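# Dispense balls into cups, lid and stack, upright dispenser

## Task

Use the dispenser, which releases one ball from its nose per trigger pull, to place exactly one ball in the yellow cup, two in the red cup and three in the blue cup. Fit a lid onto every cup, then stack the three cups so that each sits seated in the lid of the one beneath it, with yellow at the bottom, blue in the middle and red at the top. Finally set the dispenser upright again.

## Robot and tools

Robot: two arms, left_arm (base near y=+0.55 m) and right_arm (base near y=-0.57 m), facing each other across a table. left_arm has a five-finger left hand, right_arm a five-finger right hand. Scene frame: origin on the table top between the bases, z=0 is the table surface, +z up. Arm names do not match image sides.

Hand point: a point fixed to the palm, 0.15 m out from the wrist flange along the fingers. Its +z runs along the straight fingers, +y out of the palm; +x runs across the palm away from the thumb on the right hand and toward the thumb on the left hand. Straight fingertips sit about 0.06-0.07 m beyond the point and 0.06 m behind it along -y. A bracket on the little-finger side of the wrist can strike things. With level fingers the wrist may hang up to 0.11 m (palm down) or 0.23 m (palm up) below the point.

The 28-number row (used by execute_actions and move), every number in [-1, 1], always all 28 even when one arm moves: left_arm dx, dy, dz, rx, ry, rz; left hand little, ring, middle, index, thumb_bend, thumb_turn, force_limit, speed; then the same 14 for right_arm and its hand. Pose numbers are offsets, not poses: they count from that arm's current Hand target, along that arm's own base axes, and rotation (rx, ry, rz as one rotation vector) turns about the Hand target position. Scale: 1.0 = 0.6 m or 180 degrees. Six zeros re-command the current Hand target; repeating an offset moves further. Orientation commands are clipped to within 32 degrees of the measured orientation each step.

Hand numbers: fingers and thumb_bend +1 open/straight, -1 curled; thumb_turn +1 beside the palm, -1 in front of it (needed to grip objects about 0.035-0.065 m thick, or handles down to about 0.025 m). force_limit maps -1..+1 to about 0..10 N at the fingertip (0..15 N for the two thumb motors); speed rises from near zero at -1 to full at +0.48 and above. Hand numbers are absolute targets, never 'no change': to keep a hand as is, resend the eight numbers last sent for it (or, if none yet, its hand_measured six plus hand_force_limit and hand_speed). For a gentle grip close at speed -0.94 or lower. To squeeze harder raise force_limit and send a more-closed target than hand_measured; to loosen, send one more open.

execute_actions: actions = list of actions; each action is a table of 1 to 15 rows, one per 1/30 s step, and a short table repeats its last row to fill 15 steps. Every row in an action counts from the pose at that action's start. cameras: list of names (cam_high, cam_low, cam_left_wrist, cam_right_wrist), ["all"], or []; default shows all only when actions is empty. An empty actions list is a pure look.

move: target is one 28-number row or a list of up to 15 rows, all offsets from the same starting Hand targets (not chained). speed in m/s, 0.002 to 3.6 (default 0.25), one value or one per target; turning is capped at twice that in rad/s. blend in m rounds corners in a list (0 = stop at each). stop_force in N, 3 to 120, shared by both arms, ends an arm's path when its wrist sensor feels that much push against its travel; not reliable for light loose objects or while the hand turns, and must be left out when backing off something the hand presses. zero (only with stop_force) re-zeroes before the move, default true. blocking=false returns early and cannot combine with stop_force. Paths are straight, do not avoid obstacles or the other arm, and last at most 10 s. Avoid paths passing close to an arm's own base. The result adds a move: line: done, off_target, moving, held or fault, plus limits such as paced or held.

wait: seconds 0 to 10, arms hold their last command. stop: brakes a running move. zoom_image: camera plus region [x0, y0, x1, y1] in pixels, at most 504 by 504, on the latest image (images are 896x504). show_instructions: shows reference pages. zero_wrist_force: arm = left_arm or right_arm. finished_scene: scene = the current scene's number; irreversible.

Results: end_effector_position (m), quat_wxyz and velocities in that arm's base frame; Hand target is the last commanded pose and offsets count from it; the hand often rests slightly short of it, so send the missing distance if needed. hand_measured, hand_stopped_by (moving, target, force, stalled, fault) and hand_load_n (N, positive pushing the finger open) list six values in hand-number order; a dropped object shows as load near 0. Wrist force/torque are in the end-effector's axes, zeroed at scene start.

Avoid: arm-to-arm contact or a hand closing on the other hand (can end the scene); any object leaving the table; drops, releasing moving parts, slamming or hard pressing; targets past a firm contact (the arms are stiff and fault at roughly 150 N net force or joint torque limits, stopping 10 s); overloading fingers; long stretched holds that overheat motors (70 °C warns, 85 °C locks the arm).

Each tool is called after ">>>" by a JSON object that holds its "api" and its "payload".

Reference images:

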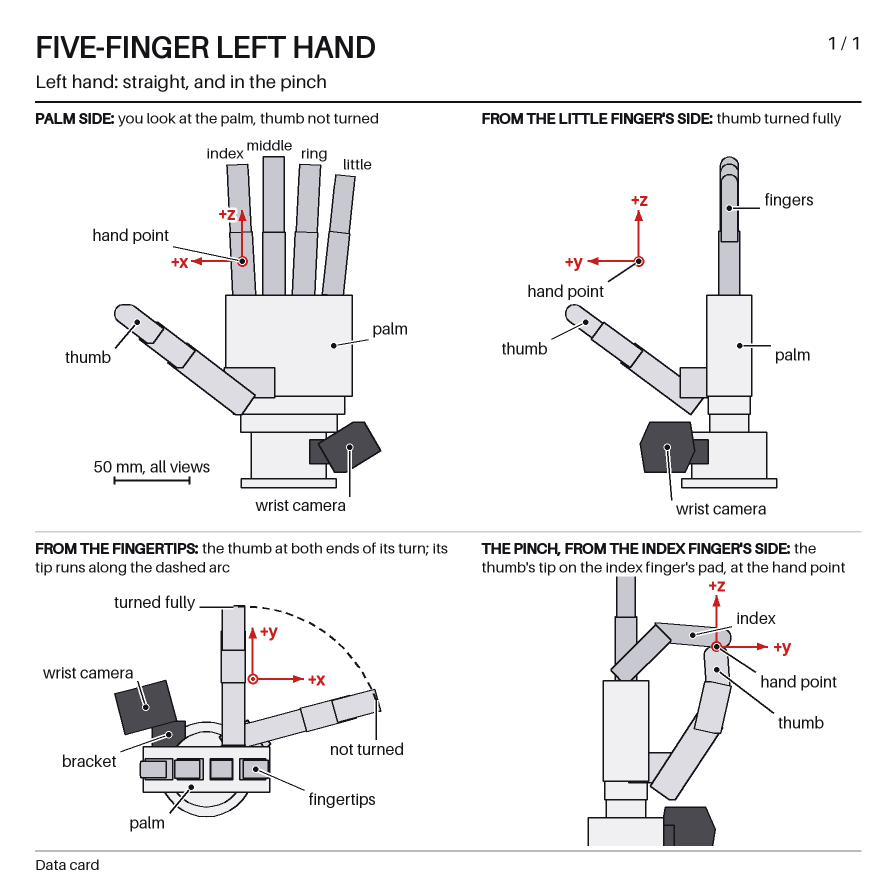

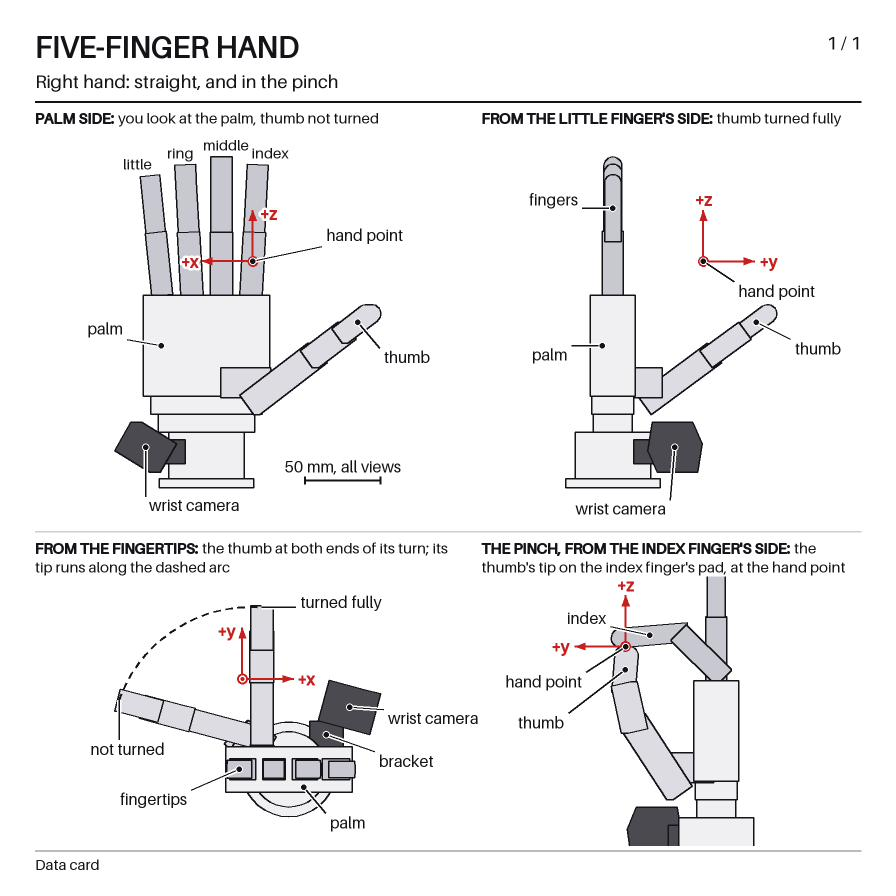

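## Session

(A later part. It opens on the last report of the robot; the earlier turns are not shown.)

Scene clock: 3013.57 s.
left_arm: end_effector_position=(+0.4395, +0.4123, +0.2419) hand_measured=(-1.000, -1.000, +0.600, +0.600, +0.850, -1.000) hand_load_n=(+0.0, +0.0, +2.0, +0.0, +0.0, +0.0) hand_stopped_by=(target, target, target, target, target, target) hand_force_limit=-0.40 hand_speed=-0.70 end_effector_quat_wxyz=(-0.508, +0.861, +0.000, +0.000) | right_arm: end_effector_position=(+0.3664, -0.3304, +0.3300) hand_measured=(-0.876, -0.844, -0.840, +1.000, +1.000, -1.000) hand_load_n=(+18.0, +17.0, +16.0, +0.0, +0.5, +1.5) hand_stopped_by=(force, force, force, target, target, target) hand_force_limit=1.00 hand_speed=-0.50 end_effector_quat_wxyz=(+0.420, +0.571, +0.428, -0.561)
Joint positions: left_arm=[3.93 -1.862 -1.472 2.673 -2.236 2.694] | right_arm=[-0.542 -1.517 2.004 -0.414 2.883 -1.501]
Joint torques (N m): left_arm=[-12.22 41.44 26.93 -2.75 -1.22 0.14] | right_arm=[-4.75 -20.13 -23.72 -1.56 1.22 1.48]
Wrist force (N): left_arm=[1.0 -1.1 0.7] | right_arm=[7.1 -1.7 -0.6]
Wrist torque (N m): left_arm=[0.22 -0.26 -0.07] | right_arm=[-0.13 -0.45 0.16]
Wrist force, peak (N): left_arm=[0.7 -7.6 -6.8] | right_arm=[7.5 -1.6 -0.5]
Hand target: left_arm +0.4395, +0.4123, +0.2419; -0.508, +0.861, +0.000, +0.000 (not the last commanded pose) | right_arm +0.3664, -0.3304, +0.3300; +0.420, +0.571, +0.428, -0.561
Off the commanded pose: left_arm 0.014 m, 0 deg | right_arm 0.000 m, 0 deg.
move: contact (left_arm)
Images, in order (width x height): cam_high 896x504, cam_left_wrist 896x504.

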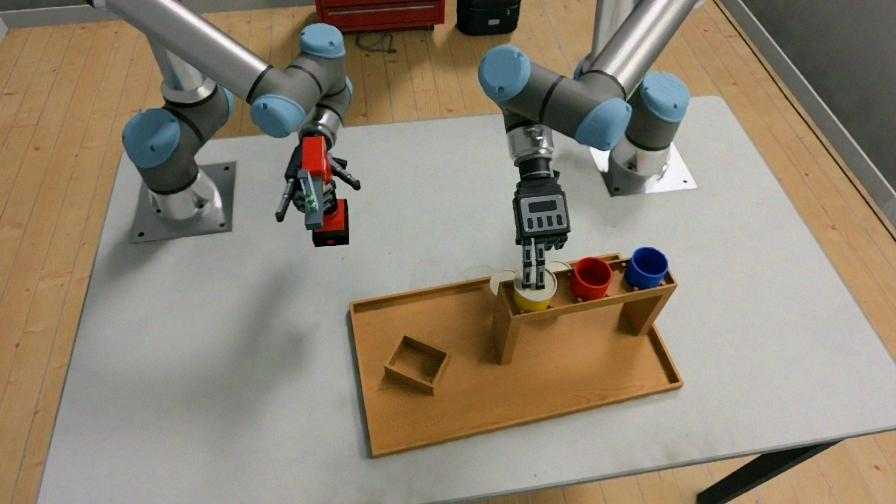

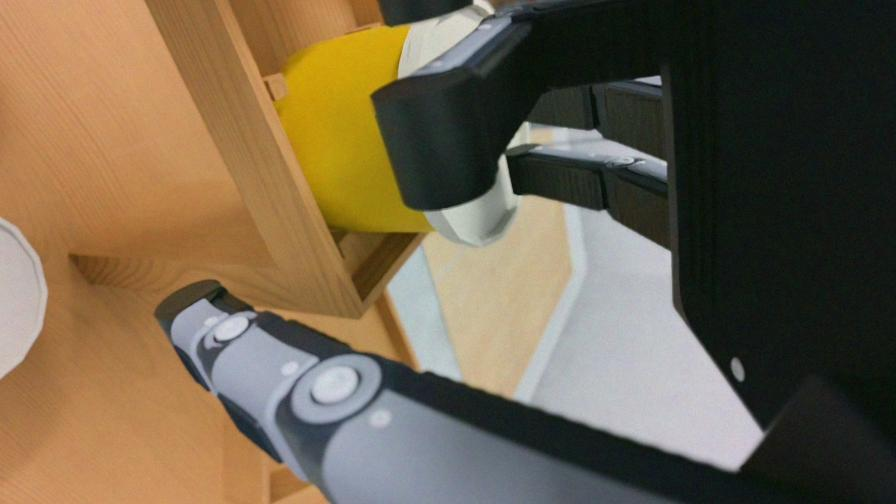

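>>> {"api": "zoom_image", "payload": {"camera": "cam_high", "region": [610, 230, 690, 310]}}

>>> {"api": "move", "payload": {"target": [[0.05,-0.03,0.13,0,0,0,-1,-1,0.6,0.6,0.85,-1,-0.4,-0.7,0,0,0,0,0,0,-1,-1,-1,1,1,-1,1,-0.5]], "speed": 0.1}}

Scaled by 6.300 from the camera's 896x504 image, which has a finer 1280x720 frame.

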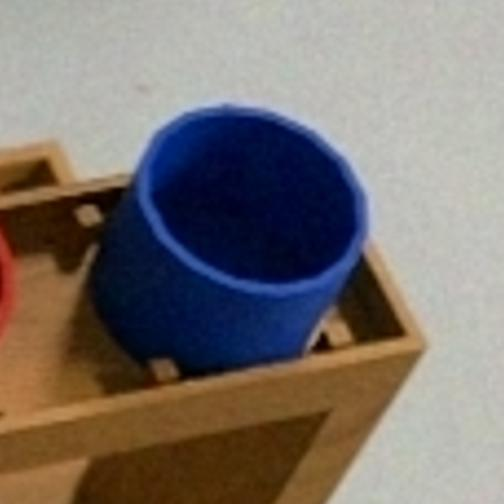

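Scene clock: 3063.40 s.
left_arm: end_effector_position=(+0.4696, +0.3943, +0.3198) hand_measured=(-1.000, -1.000, +0.600, +0.600, +0.850, -1.000) hand_load_n=(+0.0, +0.0, +0.0, +0.0, +0.0, +0.0) hand_stopped_by=(target, target, target, target, target, target) hand_force_limit=-0.40 hand_speed=-0.70 end_effector_quat_wxyz=(-0.508, +0.861, +0.000, +0.000) | right_arm: end_effector_position=(+0.3664, -0.3304, +0.3300) hand_measured=(-0.876, -0.844, -0.840, +1.000, +1.000, -1.000) hand_load_n=(+17.5, +17.0, +16.5, +0.0, +0.5, +1.5) hand_stopped_by=(force, force, force, target, target, target) hand_force_limit=1.00 hand_speed=-0.50 end_effector_quat_wxyz=(+0.420, +0.571, +0.428, -0.561)
Joint positions: left_arm=[3.856 -1.9 -1.228 2.428 -2.293 2.634] | right_arm=[-0.542 -1.517 2.004 -0.414 2.883 -1.501]
Joint torques (N m): left_arm=[11.18 44.35 18.06 -0.16 1.91 2.06] | right_arm=[-3.76 -22.21 -22.58 -1.61 1.28 1.64]
Wrist force (N): left_arm=[0.6 1.2 1.5] | right_arm=[7.1 -1.7 -0.5]
Wrist torque (N m): left_arm=[0.14 -0.21 -0.07] | right_arm=[-0.13 -0.46 0.16]
Wrist force, peak (N): left_arm=[0.5 2.2 1.8] | right_arm=[7.5 -1.6 -0.5]
Hand target: left_arm +0.4695, +0.3943, +0.3199; -0.508, +0.861, +0.000, +0.000 | right_arm +0.3664, -0.3304, +0.3300; +0.420, +0.571, +0.428, -0.561
Off the commanded pose: left_arm 0.000 m, 0 deg | right_arm 0.000 m, 0 deg.
move: done

>>> {"api": "move", "payload": {"target": [[-0.4105,0.092,0.0,-0.044,0,0,-1,-1,0.6,0.6,0.85,-1,-0.4,-0.7,0,0,0,0,0,0,-1,-1,-1,1,1,-1,1,-0.5]], "speed": 0.15, "cameras": ["cam_high","cam_left_wrist"]}}

>>> {"api": "zoom_image", "payload": {"camera": "cam_high", "region": [580, 200, 700, 310]}}

Scene clock: 3088.77 s.
left_arm: end_effector_position=(+0.2233, +0.4494, +0.3199) hand_measured=(-1.000, -1.000, +0.600, +0.600, +0.850, -1.000) hand_load_n=(+0.0, +0.0, +0.0, +0.0, +0.0, +0.0) hand_stopped_by=(target, target, target, target, target, target) hand_force_limit=-0.40 hand_speed=-0.70 end_effector_quat_wxyz=(-0.447, +0.894, +0.000, +0.000) | right_arm: end_effector_position=(+0.3664, -0.3304, +0.3300) hand_measured=(-0.876, -0.844, -0.840, +1.000, +1.000, -1.000) hand_load_n=(+17.5, +17.0, +16.5, +0.0, +0.5, +1.5) hand_stopped_by=(force, force, force, target, target, target) hand_force_limit=1.00 hand_speed=-0.50 end_effector_quat_wxyz=(+0.420, +0.571, +0.428, -0.561)
Joint positions: left_arm=[4.516 -1.537 -1.579 2.464 -1.727 3.024] | right_arm=[-0.542 -1.517 2.004 -0.414 2.883 -1.501]
Joint torques (N m): left_arm=[6.93 6.04 28.81 1.79 -0.47 -0.45] | right_arm=[-3.72 -21.36 -23.32 -1.58 1.22 1.46]
Wrist force (N): left_arm=[0.5 1.1 1.3] | right_arm=[7.2 -1.6 -0.5]
Wrist torque (N m): left_arm=[0.13 -0.17 0.04] | right_arm=[-0.11 -0.48 0.17]
Wrist force, peak (N): left_arm=[1.7 1.7 1.1] | right_arm=[7.4 -1.7 -0.5]
Hand target: left_arm +0.2232, +0.4495, +0.3199; -0.447, +0.894, +0.000, +0.000 | right_arm +0.3664, -0.3304, +0.3300; +0.420, +0.571, +0.428, -0.561
Off the commanded pose: left_arm 0.000 m, 0 deg | right_arm 0.000 m, 0 deg.
move: done
Images, in order (width x height): cam_high 896x504, cam_left_wrist 896x504.

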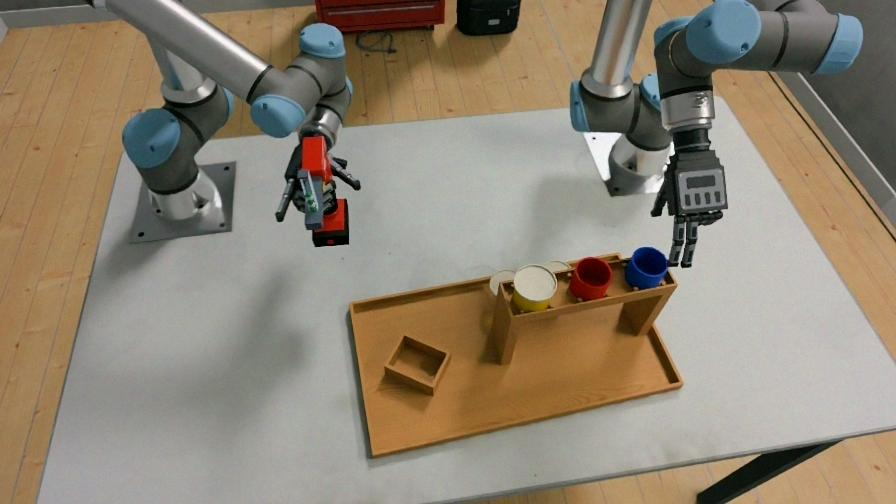

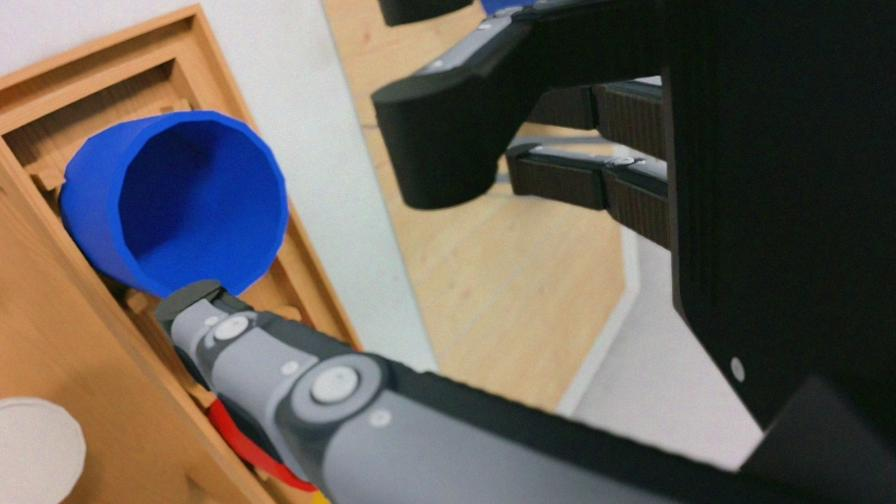

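Scaled by 4.200 from the camera's 896x504 image, which has a finer 1280x720 frame.

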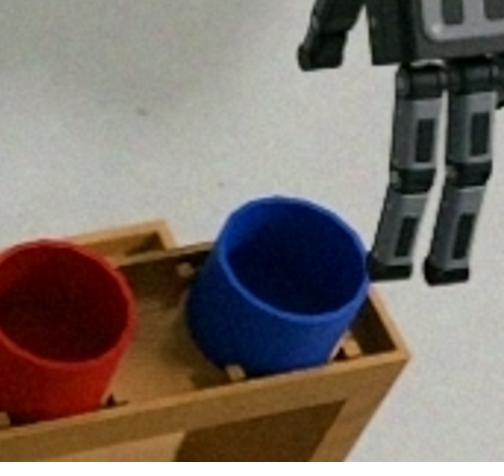

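>>> {"api": "move", "payload": {"target": [[0.0133,-0.005,0.0,0,0,0,-1,-1,0.6,0.6,0.85,-1,-0.4,-0.7,0,0,0,0,0,0,-1,-1,-1,1,1,-1,1,-0.5],[0.0133,-0.005,-0.115,0,0,0,-1,-1,0.6,0.6,0.85,-1,-0.4,-0.7,0,0,0,0,0,0,-1,-1,-1,1,1,-1,1,-0.5]], "speed": 0.06, "cameras": ["cam_high","cam_left_wrist","cam_low"]}}

>>> {"api": "zoom_image", "payload": {"camera": "cam_high", "region": [600, 200, 700, 310]}}

>>> {"api": "zoom_image", "payload": {"camera": "cam_low", "region": [425, 80, 535, 170]}}

Scene clock: 3113.23 s.
left_arm: end_effector_position=(+0.2312, +0.4465, +0.2508) hand_measured=(-1.000, -1.000, +0.600, +0.600, +0.850, -1.000) hand_load_n=(+0.0, +0.0, +0.0, +0.0, +0.0, +0.0) hand_stopped_by=(target, target, target, target, target, target) hand_force_limit=-0.40 hand_speed=-0.70 end_effector_quat_wxyz=(-0.447, +0.894, +0.000, +0.000) | right_arm: end_effector_position=(+0.3664, -0.3304, +0.3300) hand_measured=(-0.876, -0.844, -0.840, +1.000, +1.000, -1.000) hand_load_n=(+17.5, +17.0, +16.5, +0.0, +0.5, +1.5) hand_stopped_by=(force, force, force, target, target, target) hand_force_limit=1.00 hand_speed=-0.50 end_effector_quat_wxyz=(+0.420, +0.571, +0.428, -0.561)
Joint positions: left_arm=[4.49 -1.554 -1.74 2.638 -1.748 3.007] | right_arm=[-0.542 -1.517 2.004 -0.414 2.883 -1.501]
Joint torques (N m): left_arm=[10.29 26.31 28.5 -2.45 2.26 2.17] | right_arm=[-2.23 -21.03 -21.58 -1.54 1.03 1.52]
Wrist force (N): left_arm=[0.3 1.1 1.2] | right_arm=[7.2 -1.6 -0.6]
Wrist torque (N m): left_arm=[0.14 -0.15 -0.03] | right_arm=[-0.12 -0.47 0.16]
Wrist force, peak (N): left_arm=[0.7 1.9 1.8] | right_arm=[7.5 -1.7 -0.5]
Hand target: left_arm +0.2312, +0.4465, +0.2509; -0.447, +0.894, +0.000, +0.000 | right_arm +0.3664, -0.3304, +0.3300; +0.420, +0.571, +0.428, -0.561
Off the commanded pose: left_arm 0.000 m, 0 deg | right_arm 0.000 m, 0 deg.
move: done
Images, in order (width x height): cam_high 896x504, cam_low 896x504, cam_left_wrist 896x504.

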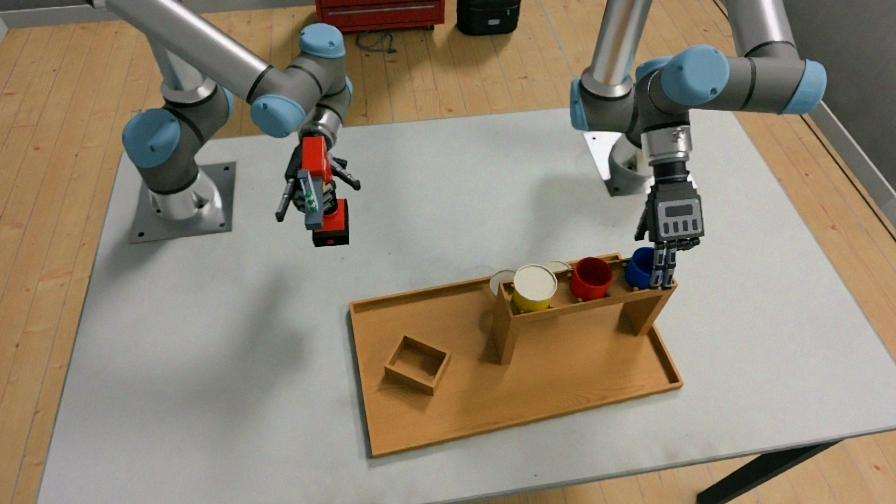

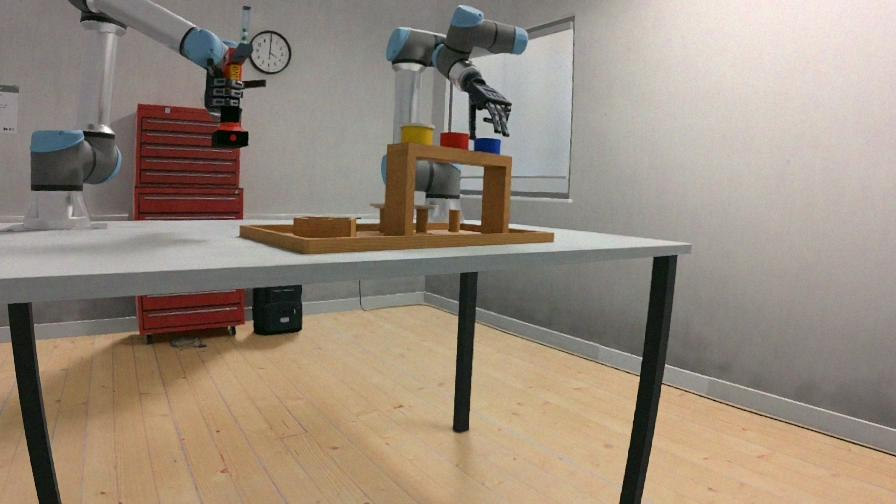

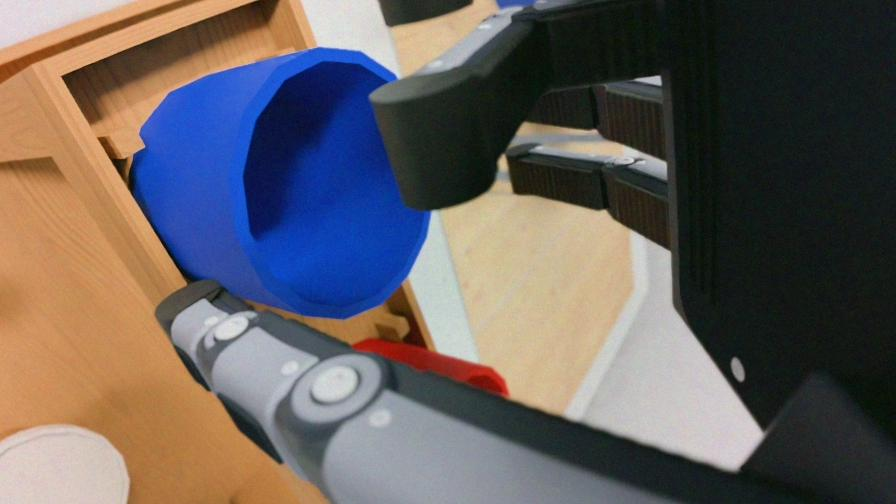

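Scaled by 4.582 from the camera's 896x504 image, which has a finer 1280x720 frame.

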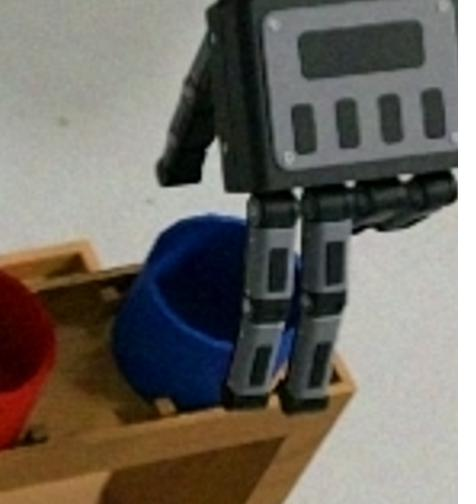

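Scaled by 4.582 from the camera's 896x504 image, which has a finer 1280x720 frame.

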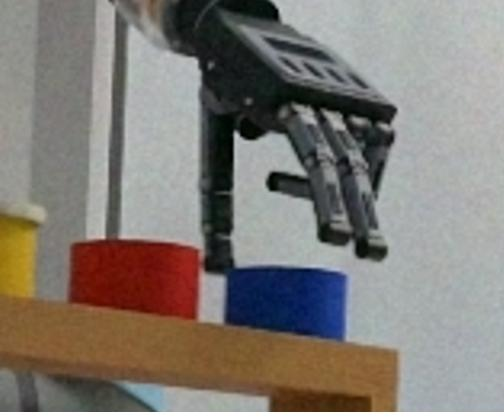

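>>> {"api": "move", "payload": {"target": [[-0.01,-0.006,0,0,0,0,-1,-1,0.6,0.6,1,-1,-0.4,-0.7,0,0,0,0,0,0,-1,-1,-1,1,1,-1,1,-0.5]], "speed": 0.06}}

>>> {"api": "move", "payload": {"target": [[0,0,-0.045,0,0,0,-1,-1,0.6,0.6,1,-1,-0.4,-0.7,0,0,0,0,0,0,-1,-1,-1,1,1,-1,1,-0.5]], "speed": 0.02, "stop_force": 5, "cameras": ["cam_high","cam_left_wrist","cam_low"]}}

>>> {"api": "zoom_image", "payload": {"camera": "cam_high", "region": [600, 200, 700, 310]}}

>>> {"api": "zoom_image", "payload": {"camera": "cam_low", "region": [425, 80, 535, 170]}}

Scene clock: 3158.00 s.
left_arm: end_effector_position=(+0.2251, +0.4428, +0.2509) hand_measured=(-1.000, -1.000, +0.600, +0.600, +1.000, -1.000) hand_load_n=(+0.0, +0.0, +0.0, +0.0, +0.0, +0.0) hand_stopped_by=(target, target, target, target, target, target) hand_force_limit=-0.40 hand_speed=-0.70 end_effector_quat_wxyz=(-0.447, +0.894, +0.000, +0.000) | right_arm: end_effector_position=(+0.3664, -0.3304, +0.3300) hand_measured=(-0.876, -0.844, -0.840, +1.000, +1.000, -1.000) hand_load_n=(+17.5, +17.0, +16.0, +0.0, +0.5, +1.5) hand_stopped_by=(force, force, force, target, target, target) hand_force_limit=1.00 hand_speed=-0.50 end_effector_quat_wxyz=(+0.420, +0.571, +0.428, -0.561)
Joint positions: left_arm=[4.507 -1.536 -1.756 2.639 -1.735 3.017] | right_arm=[-0.542 -1.517 2.004 -0.414 2.883 -1.501]
Joint torques (N m): left_arm=[-10.58 8.09 26.9 1.74 -0.3 0.07] | right_arm=[-3.61 -20.22 -23.94 -1.6 0.85 1.7]
Wrist force (N): left_arm=[0.5 1.3 1.2] | right_arm=[7.2 -1.7 -0.7]
Wrist torque (N m): left_arm=[0.16 -0.17 -0.16] | right_arm=[-0.12 -0.48 0.17]
Wrist force, peak (N): left_arm=[0.6 1.5 1.4] | right_arm=[7.4 -1.9 -0.6]
Hand target: left_arm +0.2252, +0.4429, +0.2509; -0.447, +0.894, +0.000, +0.000 | right_arm +0.3664, -0.3304, +0.3300; +0.420, +0.571, +0.428, -0.561
Off the commanded pose: left_arm 0.000 m, 0 deg | right_arm 0.000 m, 0 deg.
move: done

Scene clock: 3160.43 s.
left_arm: end_effector_position=(+0.2252, +0.4429, +0.2239) hand_measured=(-1.000, -1.000, +0.600, +0.600, +1.000, -1.000) hand_load_n=(+0.0, +0.5, +0.0, +0.0, +0.0, +0.0) hand_stopped_by=(target, target, target, target, target, target) hand_force_limit=-0.40 hand_speed=-0.70 end_effector_quat_wxyz=(-0.447, +0.894, +0.000, +0.000) | right_arm: end_effector_position=(+0.3664, -0.3304, +0.3300) hand_measured=(-0.876, -0.844, -0.840, +1.000, +1.000, -1.000) hand_load_n=(+18.0, +17.0, +16.5, +0.5, +0.5, +1.5) hand_stopped_by=(force, force, force, target, target, target) hand_force_limit=1.00 hand_speed=-0.50 end_effector_quat_wxyz=(+0.420, +0.571, +0.428, -0.561)
Joint positions: left_arm=[4.506 -1.549 -1.814 2.71 -1.735 3.017] | right_arm=[-0.542 -1.517 2.004 -0.414 2.883 -1.501]
Joint torques (N m): left_arm=[-14.12 29.16 28.61 -2.43 -2.14 -1.88] | right_arm=[-3.5 -20.95 -22.22 -1.7 1.12 1.56]
Wrist force (N): left_arm=[0.3 1.0 1.4] | right_arm=[7.3 -1.7 -0.6]
Wrist torque (N m): left_arm=[0.10 -0.12 -0.14] | right_arm=[-0.13 -0.49 0.17]
Wrist force, peak (N): left_arm=[0.4 1.3 1.6] | right_arm=[7.5 -1.6 -0.4]
Hand target: left_arm +0.2252, +0.4429, +0.2239; -0.447, +0.894, +0.000, +0.000 | right_arm +0.3664, -0.3304, +0.3300; +0.420, +0.571, +0.428, -0.561
Off the commanded pose: left_arm 0.000 m, 0 deg | right_arm 0.000 m, 0 deg.
move: done
Images, in order (width x height): cam_high 896x504, cam_low 896x504, cam_left_wrist 896x504.

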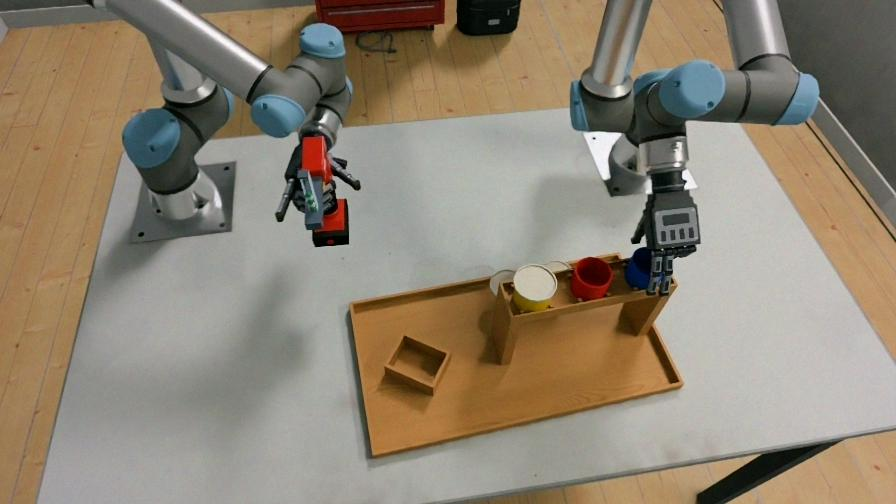

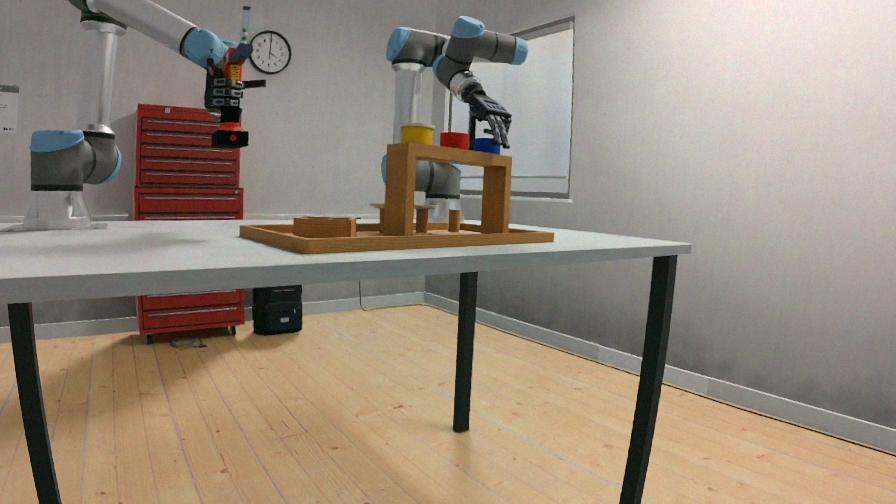

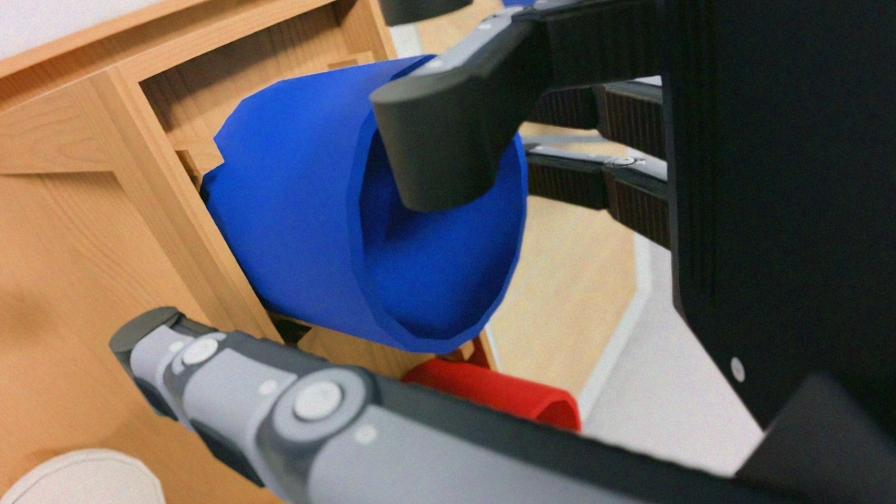

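Scaled by 4.582 from the camera's 896x504 image, which has a finer 1280x720 frame.

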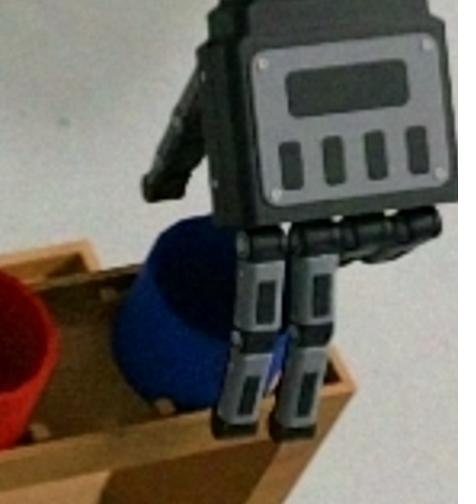

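Scaled by 4.582 from the camera's 896x504 image, which has a finer 1280x720 frame.

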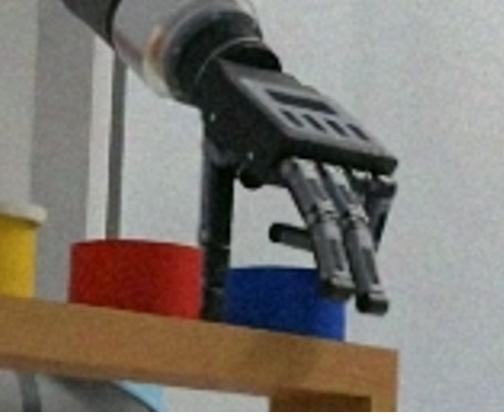

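>>> {"api": "execute_actions", "payload": {"actions": [[[0,0,0,0,0,0,-1,-1,0.6,0.6,0.68,-1,-0.7,-0.85,0,0,0,0,0,0,-1,-1,-1,1,1,-1,1,-0.5]],[[0,0,0,0,0,0,-1,-1,0.6,0.6,0.68,-1,-0.7,-0.85,0,0,0,0,0,0,-1,-1,-1,1,1,-1,1,-0.5]],[[0,0,0,0,0,0,-1,-1,0.6,0.6,0.68,-1,-0.7,-0.85,0,0,0,0,0,0,-1,-1,-1,1,1,-1,1,-0.5]]], "cameras": ["cam_left_wrist"]}}

Scene clock: 3175.73 s.
left_arm: end_effector_position=(+0.2252, +0.4429, +0.2239) hand_measured=(-1.000, -1.000, +0.600, +0.600, +0.680, -1.000) hand_load_n=(+0.5, +0.0, +0.0, +0.0, +0.0, +0.0) hand_stopped_by=(target, target, target, target, target, target) hand_force_limit=-0.70 hand_speed=-0.85 end_effector_quat_wxyz=(-0.447, +0.894, +0.000, +0.000) | right_arm: end_effector_position=(+0.3664, -0.3304, +0.3300) hand_measured=(-0.876, -0.844, -0.840, +1.000, +1.000, -1.000) hand_load_n=(+17.5, +17.0, +16.5, +0.5, +0.5, +1.5) hand_stopped_by=(force, force, force, target, target, target) hand_force_limit=1.00 hand_speed=-0.50 end_effector_quat_wxyz=(+0.420, +0.571, +0.428, -0.561)
Joint positions: left_arm=[4.506 -1.549 -1.814 2.71 -1.735 3.017] | right_arm=[-0.542 -1.517 2.004 -0.414 2.883 -1.501]
Joint torques (N m): left_arm=[-10.61 29.35 28.19 -2.23 -0.13 -0.48] | right_arm=[-4.52 -21.96 -23.55 -1.66 1.09 1.59]
Wrist force (N): left_arm=[0.5 1.2 1.2] | right_arm=[7.4 -1.7 -0.4]
Wrist torque (N m): left_arm=[0.13 -0.16 -0.13] | right_arm=[-0.14 -0.49 0.18]
Wrist force, peak (N): left_arm=[0.4 1.2 1.7] | right_arm=[7.5 -1.6 -0.6]
Hand target: left_arm +0.2252, +0.4429, +0.2239; -0.447, +0.894, +0.000, +0.000 | right_arm +0.3664, -0.3304, +0.3300; +0.420, +0.571, +0.428, -0.561
Off the commanded pose: left_arm 0.000 m, 0 deg | right_arm 0.000 m, 0 deg.
Images, in order (width x height): cam_left_wrist 896x504.

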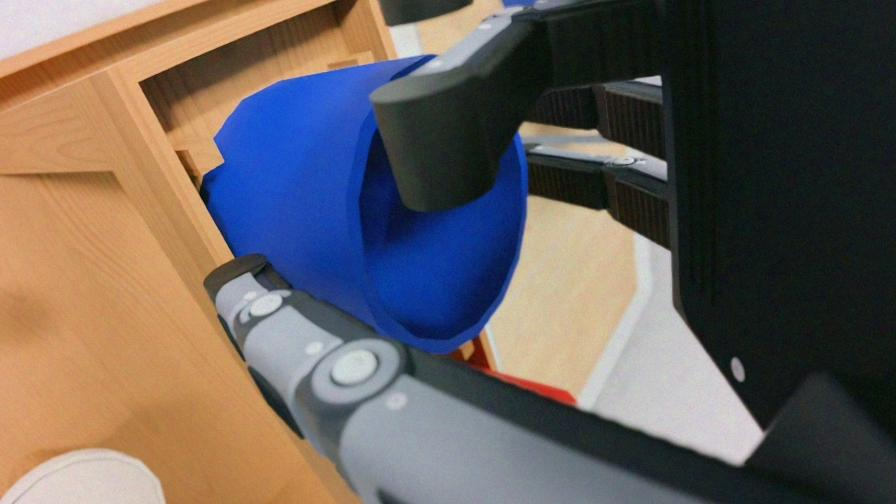

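>>> {"api": "execute_actions", "payload": {"actions": [[[0,0,0,0,0,0,-1,-1,0.1,0.1,0.68,-1,-0.4,-0.9,0,0,0,0,0,0,-1,-1,-1,1,1,-1,1,-0.5]],[[0,0,0,0,0,0,-1,-1,0.1,0.1,0.68,-1,-0.4,-0.9,0,0,0,0,0,0,-1,-1,-1,1,1,-1,1,-0.5]],[[0,0,0,0,0,0,-1,-1,0.1,0.1,0.68,-1,-0.4,-0.9,0,0,0,0,0,0,-1,-1,-1,1,1,-1,1,-0.5]],[[0,0,0,0,0,0,-1,-1,0.1,0.1,0.68,-1,-0.4,-0.9,0,0,0,0,0,0,-1,-1,-1,1,1,-1,1,-0.5]],[[0,0,0,0,0,0,-1,-1,0.1,0.1,0.68,-1,-0.4,-0.9,0,0,0,0,0,0,-1,-1,-1,1,1,-1,1,-0.5]],[[0,0,0,0,0,0,-1,-1,0.1,0.1,0.68,-1,-0.4,-0.9,0,0,0,0,0,0,-1,-1,-1,1,1,-1,1,-0.5]]], "cameras": ["cam_left_wrist","cam_high"]}}

>>> {"api": "zoom_image", "payload": {"camera": "cam_high", "region": [600, 200, 700, 310]}}

Scene clock: 3189.43 s.
left_arm: end_effector_position=(+0.2252, +0.4429, +0.2239) hand_measured=(-1.000, -1.000, +0.350, +0.322, +0.680, -1.000) hand_load_n=(+0.0, +0.0, +0.0, +7.0, +0.0, +0.0) hand_stopped_by=(target, target, force, force, target, target) hand_force_limit=-0.40 hand_speed=-0.90 end_effector_quat_wxyz=(-0.447, +0.894, +0.000, +0.000) | right_arm: end_effector_position=(+0.3664, -0.3304, +0.3300) hand_measured=(-0.876, -0.844, -0.840, +1.000, +1.000, -1.000) hand_load_n=(+17.5, +17.0, +16.0, +0.0, +0.5, +1.5) hand_stopped_by=(force, force, force, target, target, target) hand_force_limit=1.00 hand_speed=-0.50 end_effector_quat_wxyz=(+0.420, +0.571, +0.428, -0.561)
Joint positions: left_arm=[4.506 -1.549 -1.814 2.71 -1.735 3.017] | right_arm=[-0.542 -1.517 2.004 -0.414 2.883 -1.501]
Joint torques (N m): left_arm=[-5.74 18.66 5.78 -1.96 1.2 1.26] | right_arm=[-2.66 -21.07 -24.14 -1.61 0.84 1.61]
Wrist force (N): left_arm=[1.1 -5.5 4.8] | right_arm=[7.2 -1.7 -0.6]
Wrist torque (N m): left_arm=[0.01 -0.08 -0.05] | right_arm=[-0.14 -0.47 0.16]
Wrist force, peak (N): left_arm=[0.6 -6.8 4.3] | right_arm=[7.6 -1.7 -0.5]
Hand target: left_arm +0.2252, +0.4429, +0.2239; -0.447, +0.894, +0.000, +0.000 | right_arm +0.3664, -0.3304, +0.3300; +0.420, +0.571, +0.428, -0.561
Off the commanded pose: left_arm 0.000 m, 0 deg | right_arm 0.000 m, 0 deg.
Images, in order (width x height): cam_high 896x504, cam_left_wrist 896x504.

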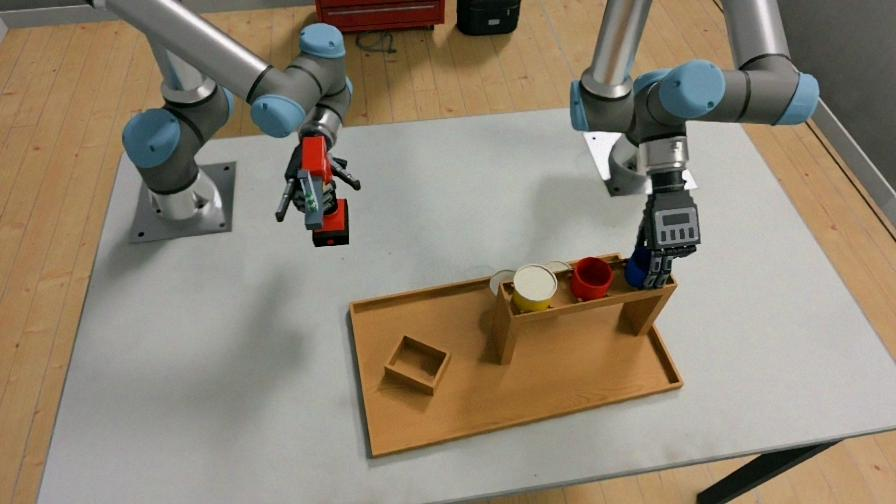

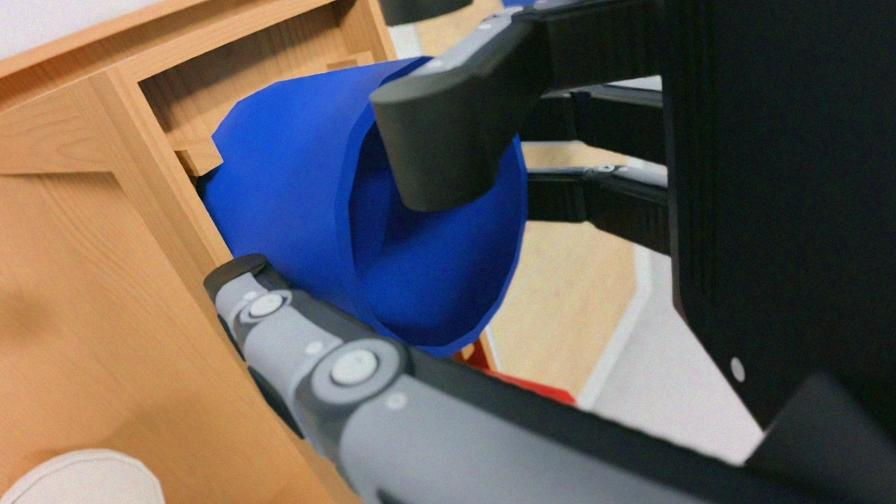

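Scaled by 4.582 from the camera's 896x504 image, which has a finer 1280x720 frame.

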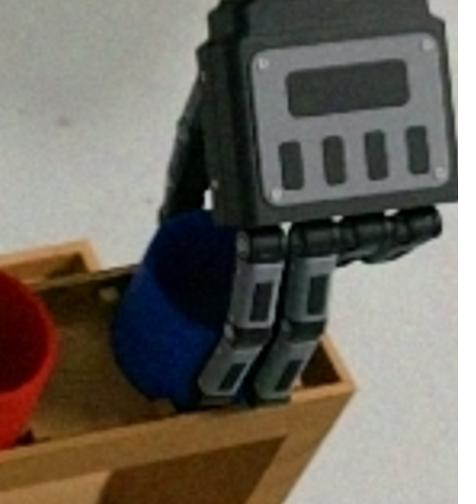

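>>> {"api": "execute_actions", "payload": {"actions": [[[0,0,0,0,0,0,-1,-1,0.1,0.1,0.4,-1,-0.3,-0.92,0,0,0,0,0,0,-1,-1,-1,1,1,-1,1,-0.5]],[[0,0,0,0,0,0,-1,-1,0.1,0.1,0.4,-1,-0.3,-0.92,0,0,0,0,0,0,-1,-1,-1,1,1,-1,1,-0.5]],[[0,0,0,0,0,0,-1,-1,0.1,0.1,0.4,-1,-0.3,-0.92,0,0,0,0,0,0,-1,-1,-1,1,1,-1,1,-0.5]],[[0,0,0,0,0,0,-1,-1,0.1,0.1,0.4,-1,-0.3,-0.92,0,0,0,0,0,0,-1,-1,-1,1,1,-1,1,-0.5]]], "cameras": ["cam_left_wrist"]}}

Scene clock: 3201.53 s.
left_arm: end_effector_position=(+0.2252, +0.4429, +0.2239) hand_measured=(-1.000, -1.000, +0.350, +0.322, +0.616, -1.000) hand_load_n=(+0.0, +0.0, +0.0, +8.0, +6.0, +0.0) hand_stopped_by=(target, target, force, force, force, target) hand_force_limit=-0.30 hand_speed=-0.92 end_effector_quat_wxyz=(-0.447, +0.894, +0.000, +0.000) | right_arm: end_effector_position=(+0.3664, -0.3304, +0.3300) hand_measured=(-0.876, -0.844, -0.840, +1.000, +1.000, -1.000) hand_load_n=(+18.0, +17.0, +16.5, +0.0, +0.5, +1.5) hand_stopped_by=(force, force, force, target, target, target) hand_force_limit=1.00 hand_speed=-0.50 end_effector_quat_wxyz=(+0.420, +0.571, +0.428, -0.561)
Joint positions: left_arm=[4.506 -1.549 -1.814 2.71 -1.735 3.017] | right_arm=[-0.542 -1.517 2.004 -0.414 2.883 -1.501]
Joint torques (N m): left_arm=[-1.68 8.01 21.86 -1.68 0.99 1.94] | right_arm=[-3.86 -21.63 -23.12 -1.52 1.12 1.21]
Wrist force (N): left_arm=[1.0 -1.2 4.1] | right_arm=[7.3 -1.7 -0.7]
Wrist torque (N m): left_arm=[0.14 -0.10 -0.11] | right_arm=[-0.11 -0.48 0.17]
Wrist force, peak (N): left_arm=[1.2 -5.9 4.8] | right_arm=[7.5 -1.7 -0.4]
Hand target: left_arm +0.2252, +0.4429, +0.2239; -0.447, +0.894, +0.000, +0.000 | right_arm +0.3664, -0.3304, +0.3300; +0.420, +0.571, +0.428, -0.561
Off the commanded pose: left_arm 0.000 m, 0 deg | right_arm 0.000 m, 0 deg.
Images, in order (width x height): cam_left_wrist 896x504.

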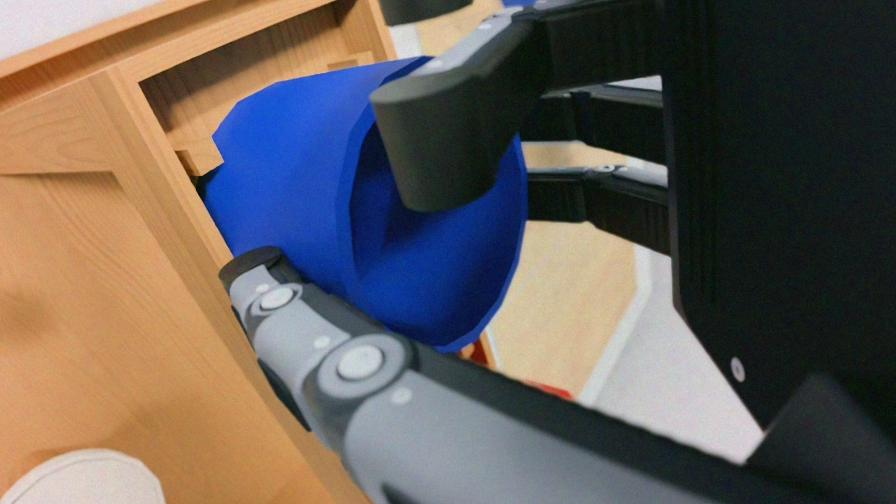

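>>> {"api": "execute_actions", "payload": {"actions": [[[0,0,0,0,0,0,-1,-1,0.05,0.1,0.4,-1,-0.4,-0.92,0,0,0,0,0,0,-1,-1,-1,1,1,-1,1,-0.5]],[[0,0,0,0,0,0,-1,-1,0.05,0.1,0.4,-1,-0.4,-0.92,0,0,0,0,0,0,-1,-1,-1,1,1,-1,1,-0.5]]]}}

>>> {"api": "wait", "payload": {"seconds": 1.5}}

Scene clock: 3208.23 s.
left_arm: end_effector_position=(+0.2252, +0.4429, +0.2239) hand_measured=(-1.000, -1.000, +0.338, +0.322, +0.616, -1.000) hand_load_n=(+0.0, +0.0, +5.0, +6.5, +6.5, +0.5) hand_stopped_by=(target, target, force, force, force, target) hand_force_limit=-0.40 hand_speed=-0.92 end_effector_quat_wxyz=(-0.447, +0.894, +0.000, +0.000) | right_arm: end_effector_position=(+0.3664, -0.3304, +0.3300) hand_measured=(-0.876, -0.844, -0.840, +1.000, +1.000, -1.000) hand_load_n=(+18.0, +17.0, +16.0, +0.0, +0.5, +2.0) hand_stopped_by=(force, force, force, target, target, target) hand_force_limit=1.00 hand_speed=-0.50 end_effector_quat_wxyz=(+0.420, +0.571, +0.428, -0.561)
Joint positions: left_arm=[4.506 -1.549 -1.814 2.71 -1.735 3.017] | right_arm=[-0.542 -1.517 2.004 -0.414 2.883 -1.501]
Joint torques (N m): left_arm=[1.86 8.21 15.61 -1.34 0.97 1.75] | right_arm=[-5.21 -19.92 -23.28 -1.79 1.26 1.27]
Wrist force (N): left_arm=[1.0 -5.6 6.2] | right_arm=[7.2 -1.7 -0.5]
Wrist torque (N m): left_arm=[0.07 -0.09 -0.02] | right_arm=[-0.13 -0.48 0.16]
Wrist force, peak (N): left_arm=[0.8 -5.9 6.4] | right_arm=[7.5 -1.6 -0.6]
Hand target: left_arm +0.2252, +0.4429, +0.2239; -0.447, +0.894, +0.000, +0.000 | right_arm +0.3664, -0.3304, +0.3300; +0.420, +0.571, +0.428, -0.561
Off the commanded pose: left_arm 0.000 m, 0 deg | right_arm 0.000 m, 0 deg.

Scene clock: 3209.73 s.
left_arm: end_effector_position=(+0.2252, +0.4429, +0.2239) hand_measured=(-1.000, -1.000, +0.338, +0.322, +0.616, -1.000) hand_load_n=(+0.0, +0.0, +5.0, +7.0, +6.5, +0.0) hand_stopped_by=(target, target, force, force, force, target) hand_force_limit=-0.40 hand_speed=-0.92 end_effector_quat_wxyz=(-0.447, +0.894, +0.000, +0.000) | right_arm: end_effector_position=(+0.3664, -0.3304, +0.3300) hand_measured=(-0.876, -0.844, -0.840, +1.000, +1.000, -1.000) hand_load_n=(+17.5, +17.0, +16.5, +0.0, +0.5, +1.5) hand_stopped_by=(force, force, force, target, target, target) hand_force_limit=1.00 hand_speed=-0.50 end_effector_quat_wxyz=(+0.420, +0.571, +0.428, -0.561)
Joint positions: left_arm=[4.506 -1.549 -1.814 2.71 -1.735 3.017] | right_arm=[-0.542 -1.517 2.004 -0.414 2.883 -1.501]
Joint torques (N m): left_arm=[3.37 8.67 6.66 -1.38 0.97 1.72] | right_arm=[-3.44 -20.08 -22.3 -1.67 1.05 1.25]
Wrist force (N): left_arm=[0.9 -5.4 6.3] | right_arm=[7.2 -1.8 -0.4]
Wrist torque (N m): left_arm=[0.07 -0.08 -0.03] | right_arm=[-0.15 -0.47 0.16]
Wrist force, peak (N): left_arm=[0.9 -5.6 6.4] | right_arm=[7.4 -1.7 -0.6]
Hand target: left_arm +0.2252, +0.4429, +0.2239; -0.447, +0.894, +0.000, +0.000 | right_arm +0.3664, -0.3304, +0.3300; +0.420, +0.571, +0.428, -0.561
Off the commanded pose: left_arm 0.000 m, 0 deg | right_arm 0.000 m, 0 deg.
wait: 1.50 s; at rest by 0.17 s

>>> {"api": "move", "payload": {"target": [[0,0.002,0,0,0,0,-1,-1,0.05,0.1,0.4,-1,-0.4,-0.92,0,0,0,0,0,0,-1,-1,-1,1,1,-1,1,-0.5]], "speed": 0.01}}

Scene clock: 3218.90 s.
left_arm: end_effector_position=(+0.2252, +0.4441, +0.2239) hand_measured=(-1.000, -1.000, +0.338, +0.322, +0.616, -1.000) hand_load_n=(+0.0, +0.0, +2.5, +4.0, +7.5, +0.0) hand_stopped_by=(target, target, force, force, force, target) hand_force_limit=-0.40 hand_speed=-0.92 end_effector_quat_wxyz=(-0.447, +0.894, +0.000, +0.000) | right_arm: end_effector_position=(+0.3664, -0.3304, +0.3300) hand_measured=(-0.876, -0.844, -0.840, +1.000, +1.000, -1.000) hand_load_n=(+18.0, +17.0, +16.5, +0.0, +0.5, +2.0) hand_stopped_by=(force, force, force, target, target, target) hand_force_limit=1.00 hand_speed=-0.50 end_effector_quat_wxyz=(+0.420, +0.571, +0.428, -0.561)
Joint positions: left_arm=[4.507 -1.551 -1.812 2.71 -1.735 3.018] | right_arm=[-0.542 -1.517 2.004 -0.414 2.883 -1.501]
Joint torques (N m): left_arm=[10.54 10.19 26.25 1.8 2.23 2.09] | right_arm=[-2.95 -20.88 -23.48 -1.72 1.03 0.85]
Wrist force (N): left_arm=[0.4 1.1 1.0] | right_arm=[7.3 -1.7 -0.3]
Wrist torque (N m): left_arm=[0.09 -0.14 -0.15] | right_arm=[-0.14 -0.48 0.16]
Wrist force, peak (N): left_arm=[0.8 -6.9 5.9] | right_arm=[7.4 -1.7 -0.6]
Hand target: left_arm +0.2252, +0.4441, +0.2239; -0.447, +0.894, +0.000, +0.000 | right_arm +0.3664, -0.3304, +0.3300; +0.420, +0.571, +0.428, -0.561
Off the commanded pose: left_arm 0.000 m, 0 deg | right_arm 0.000 m, 0 deg.
move: done


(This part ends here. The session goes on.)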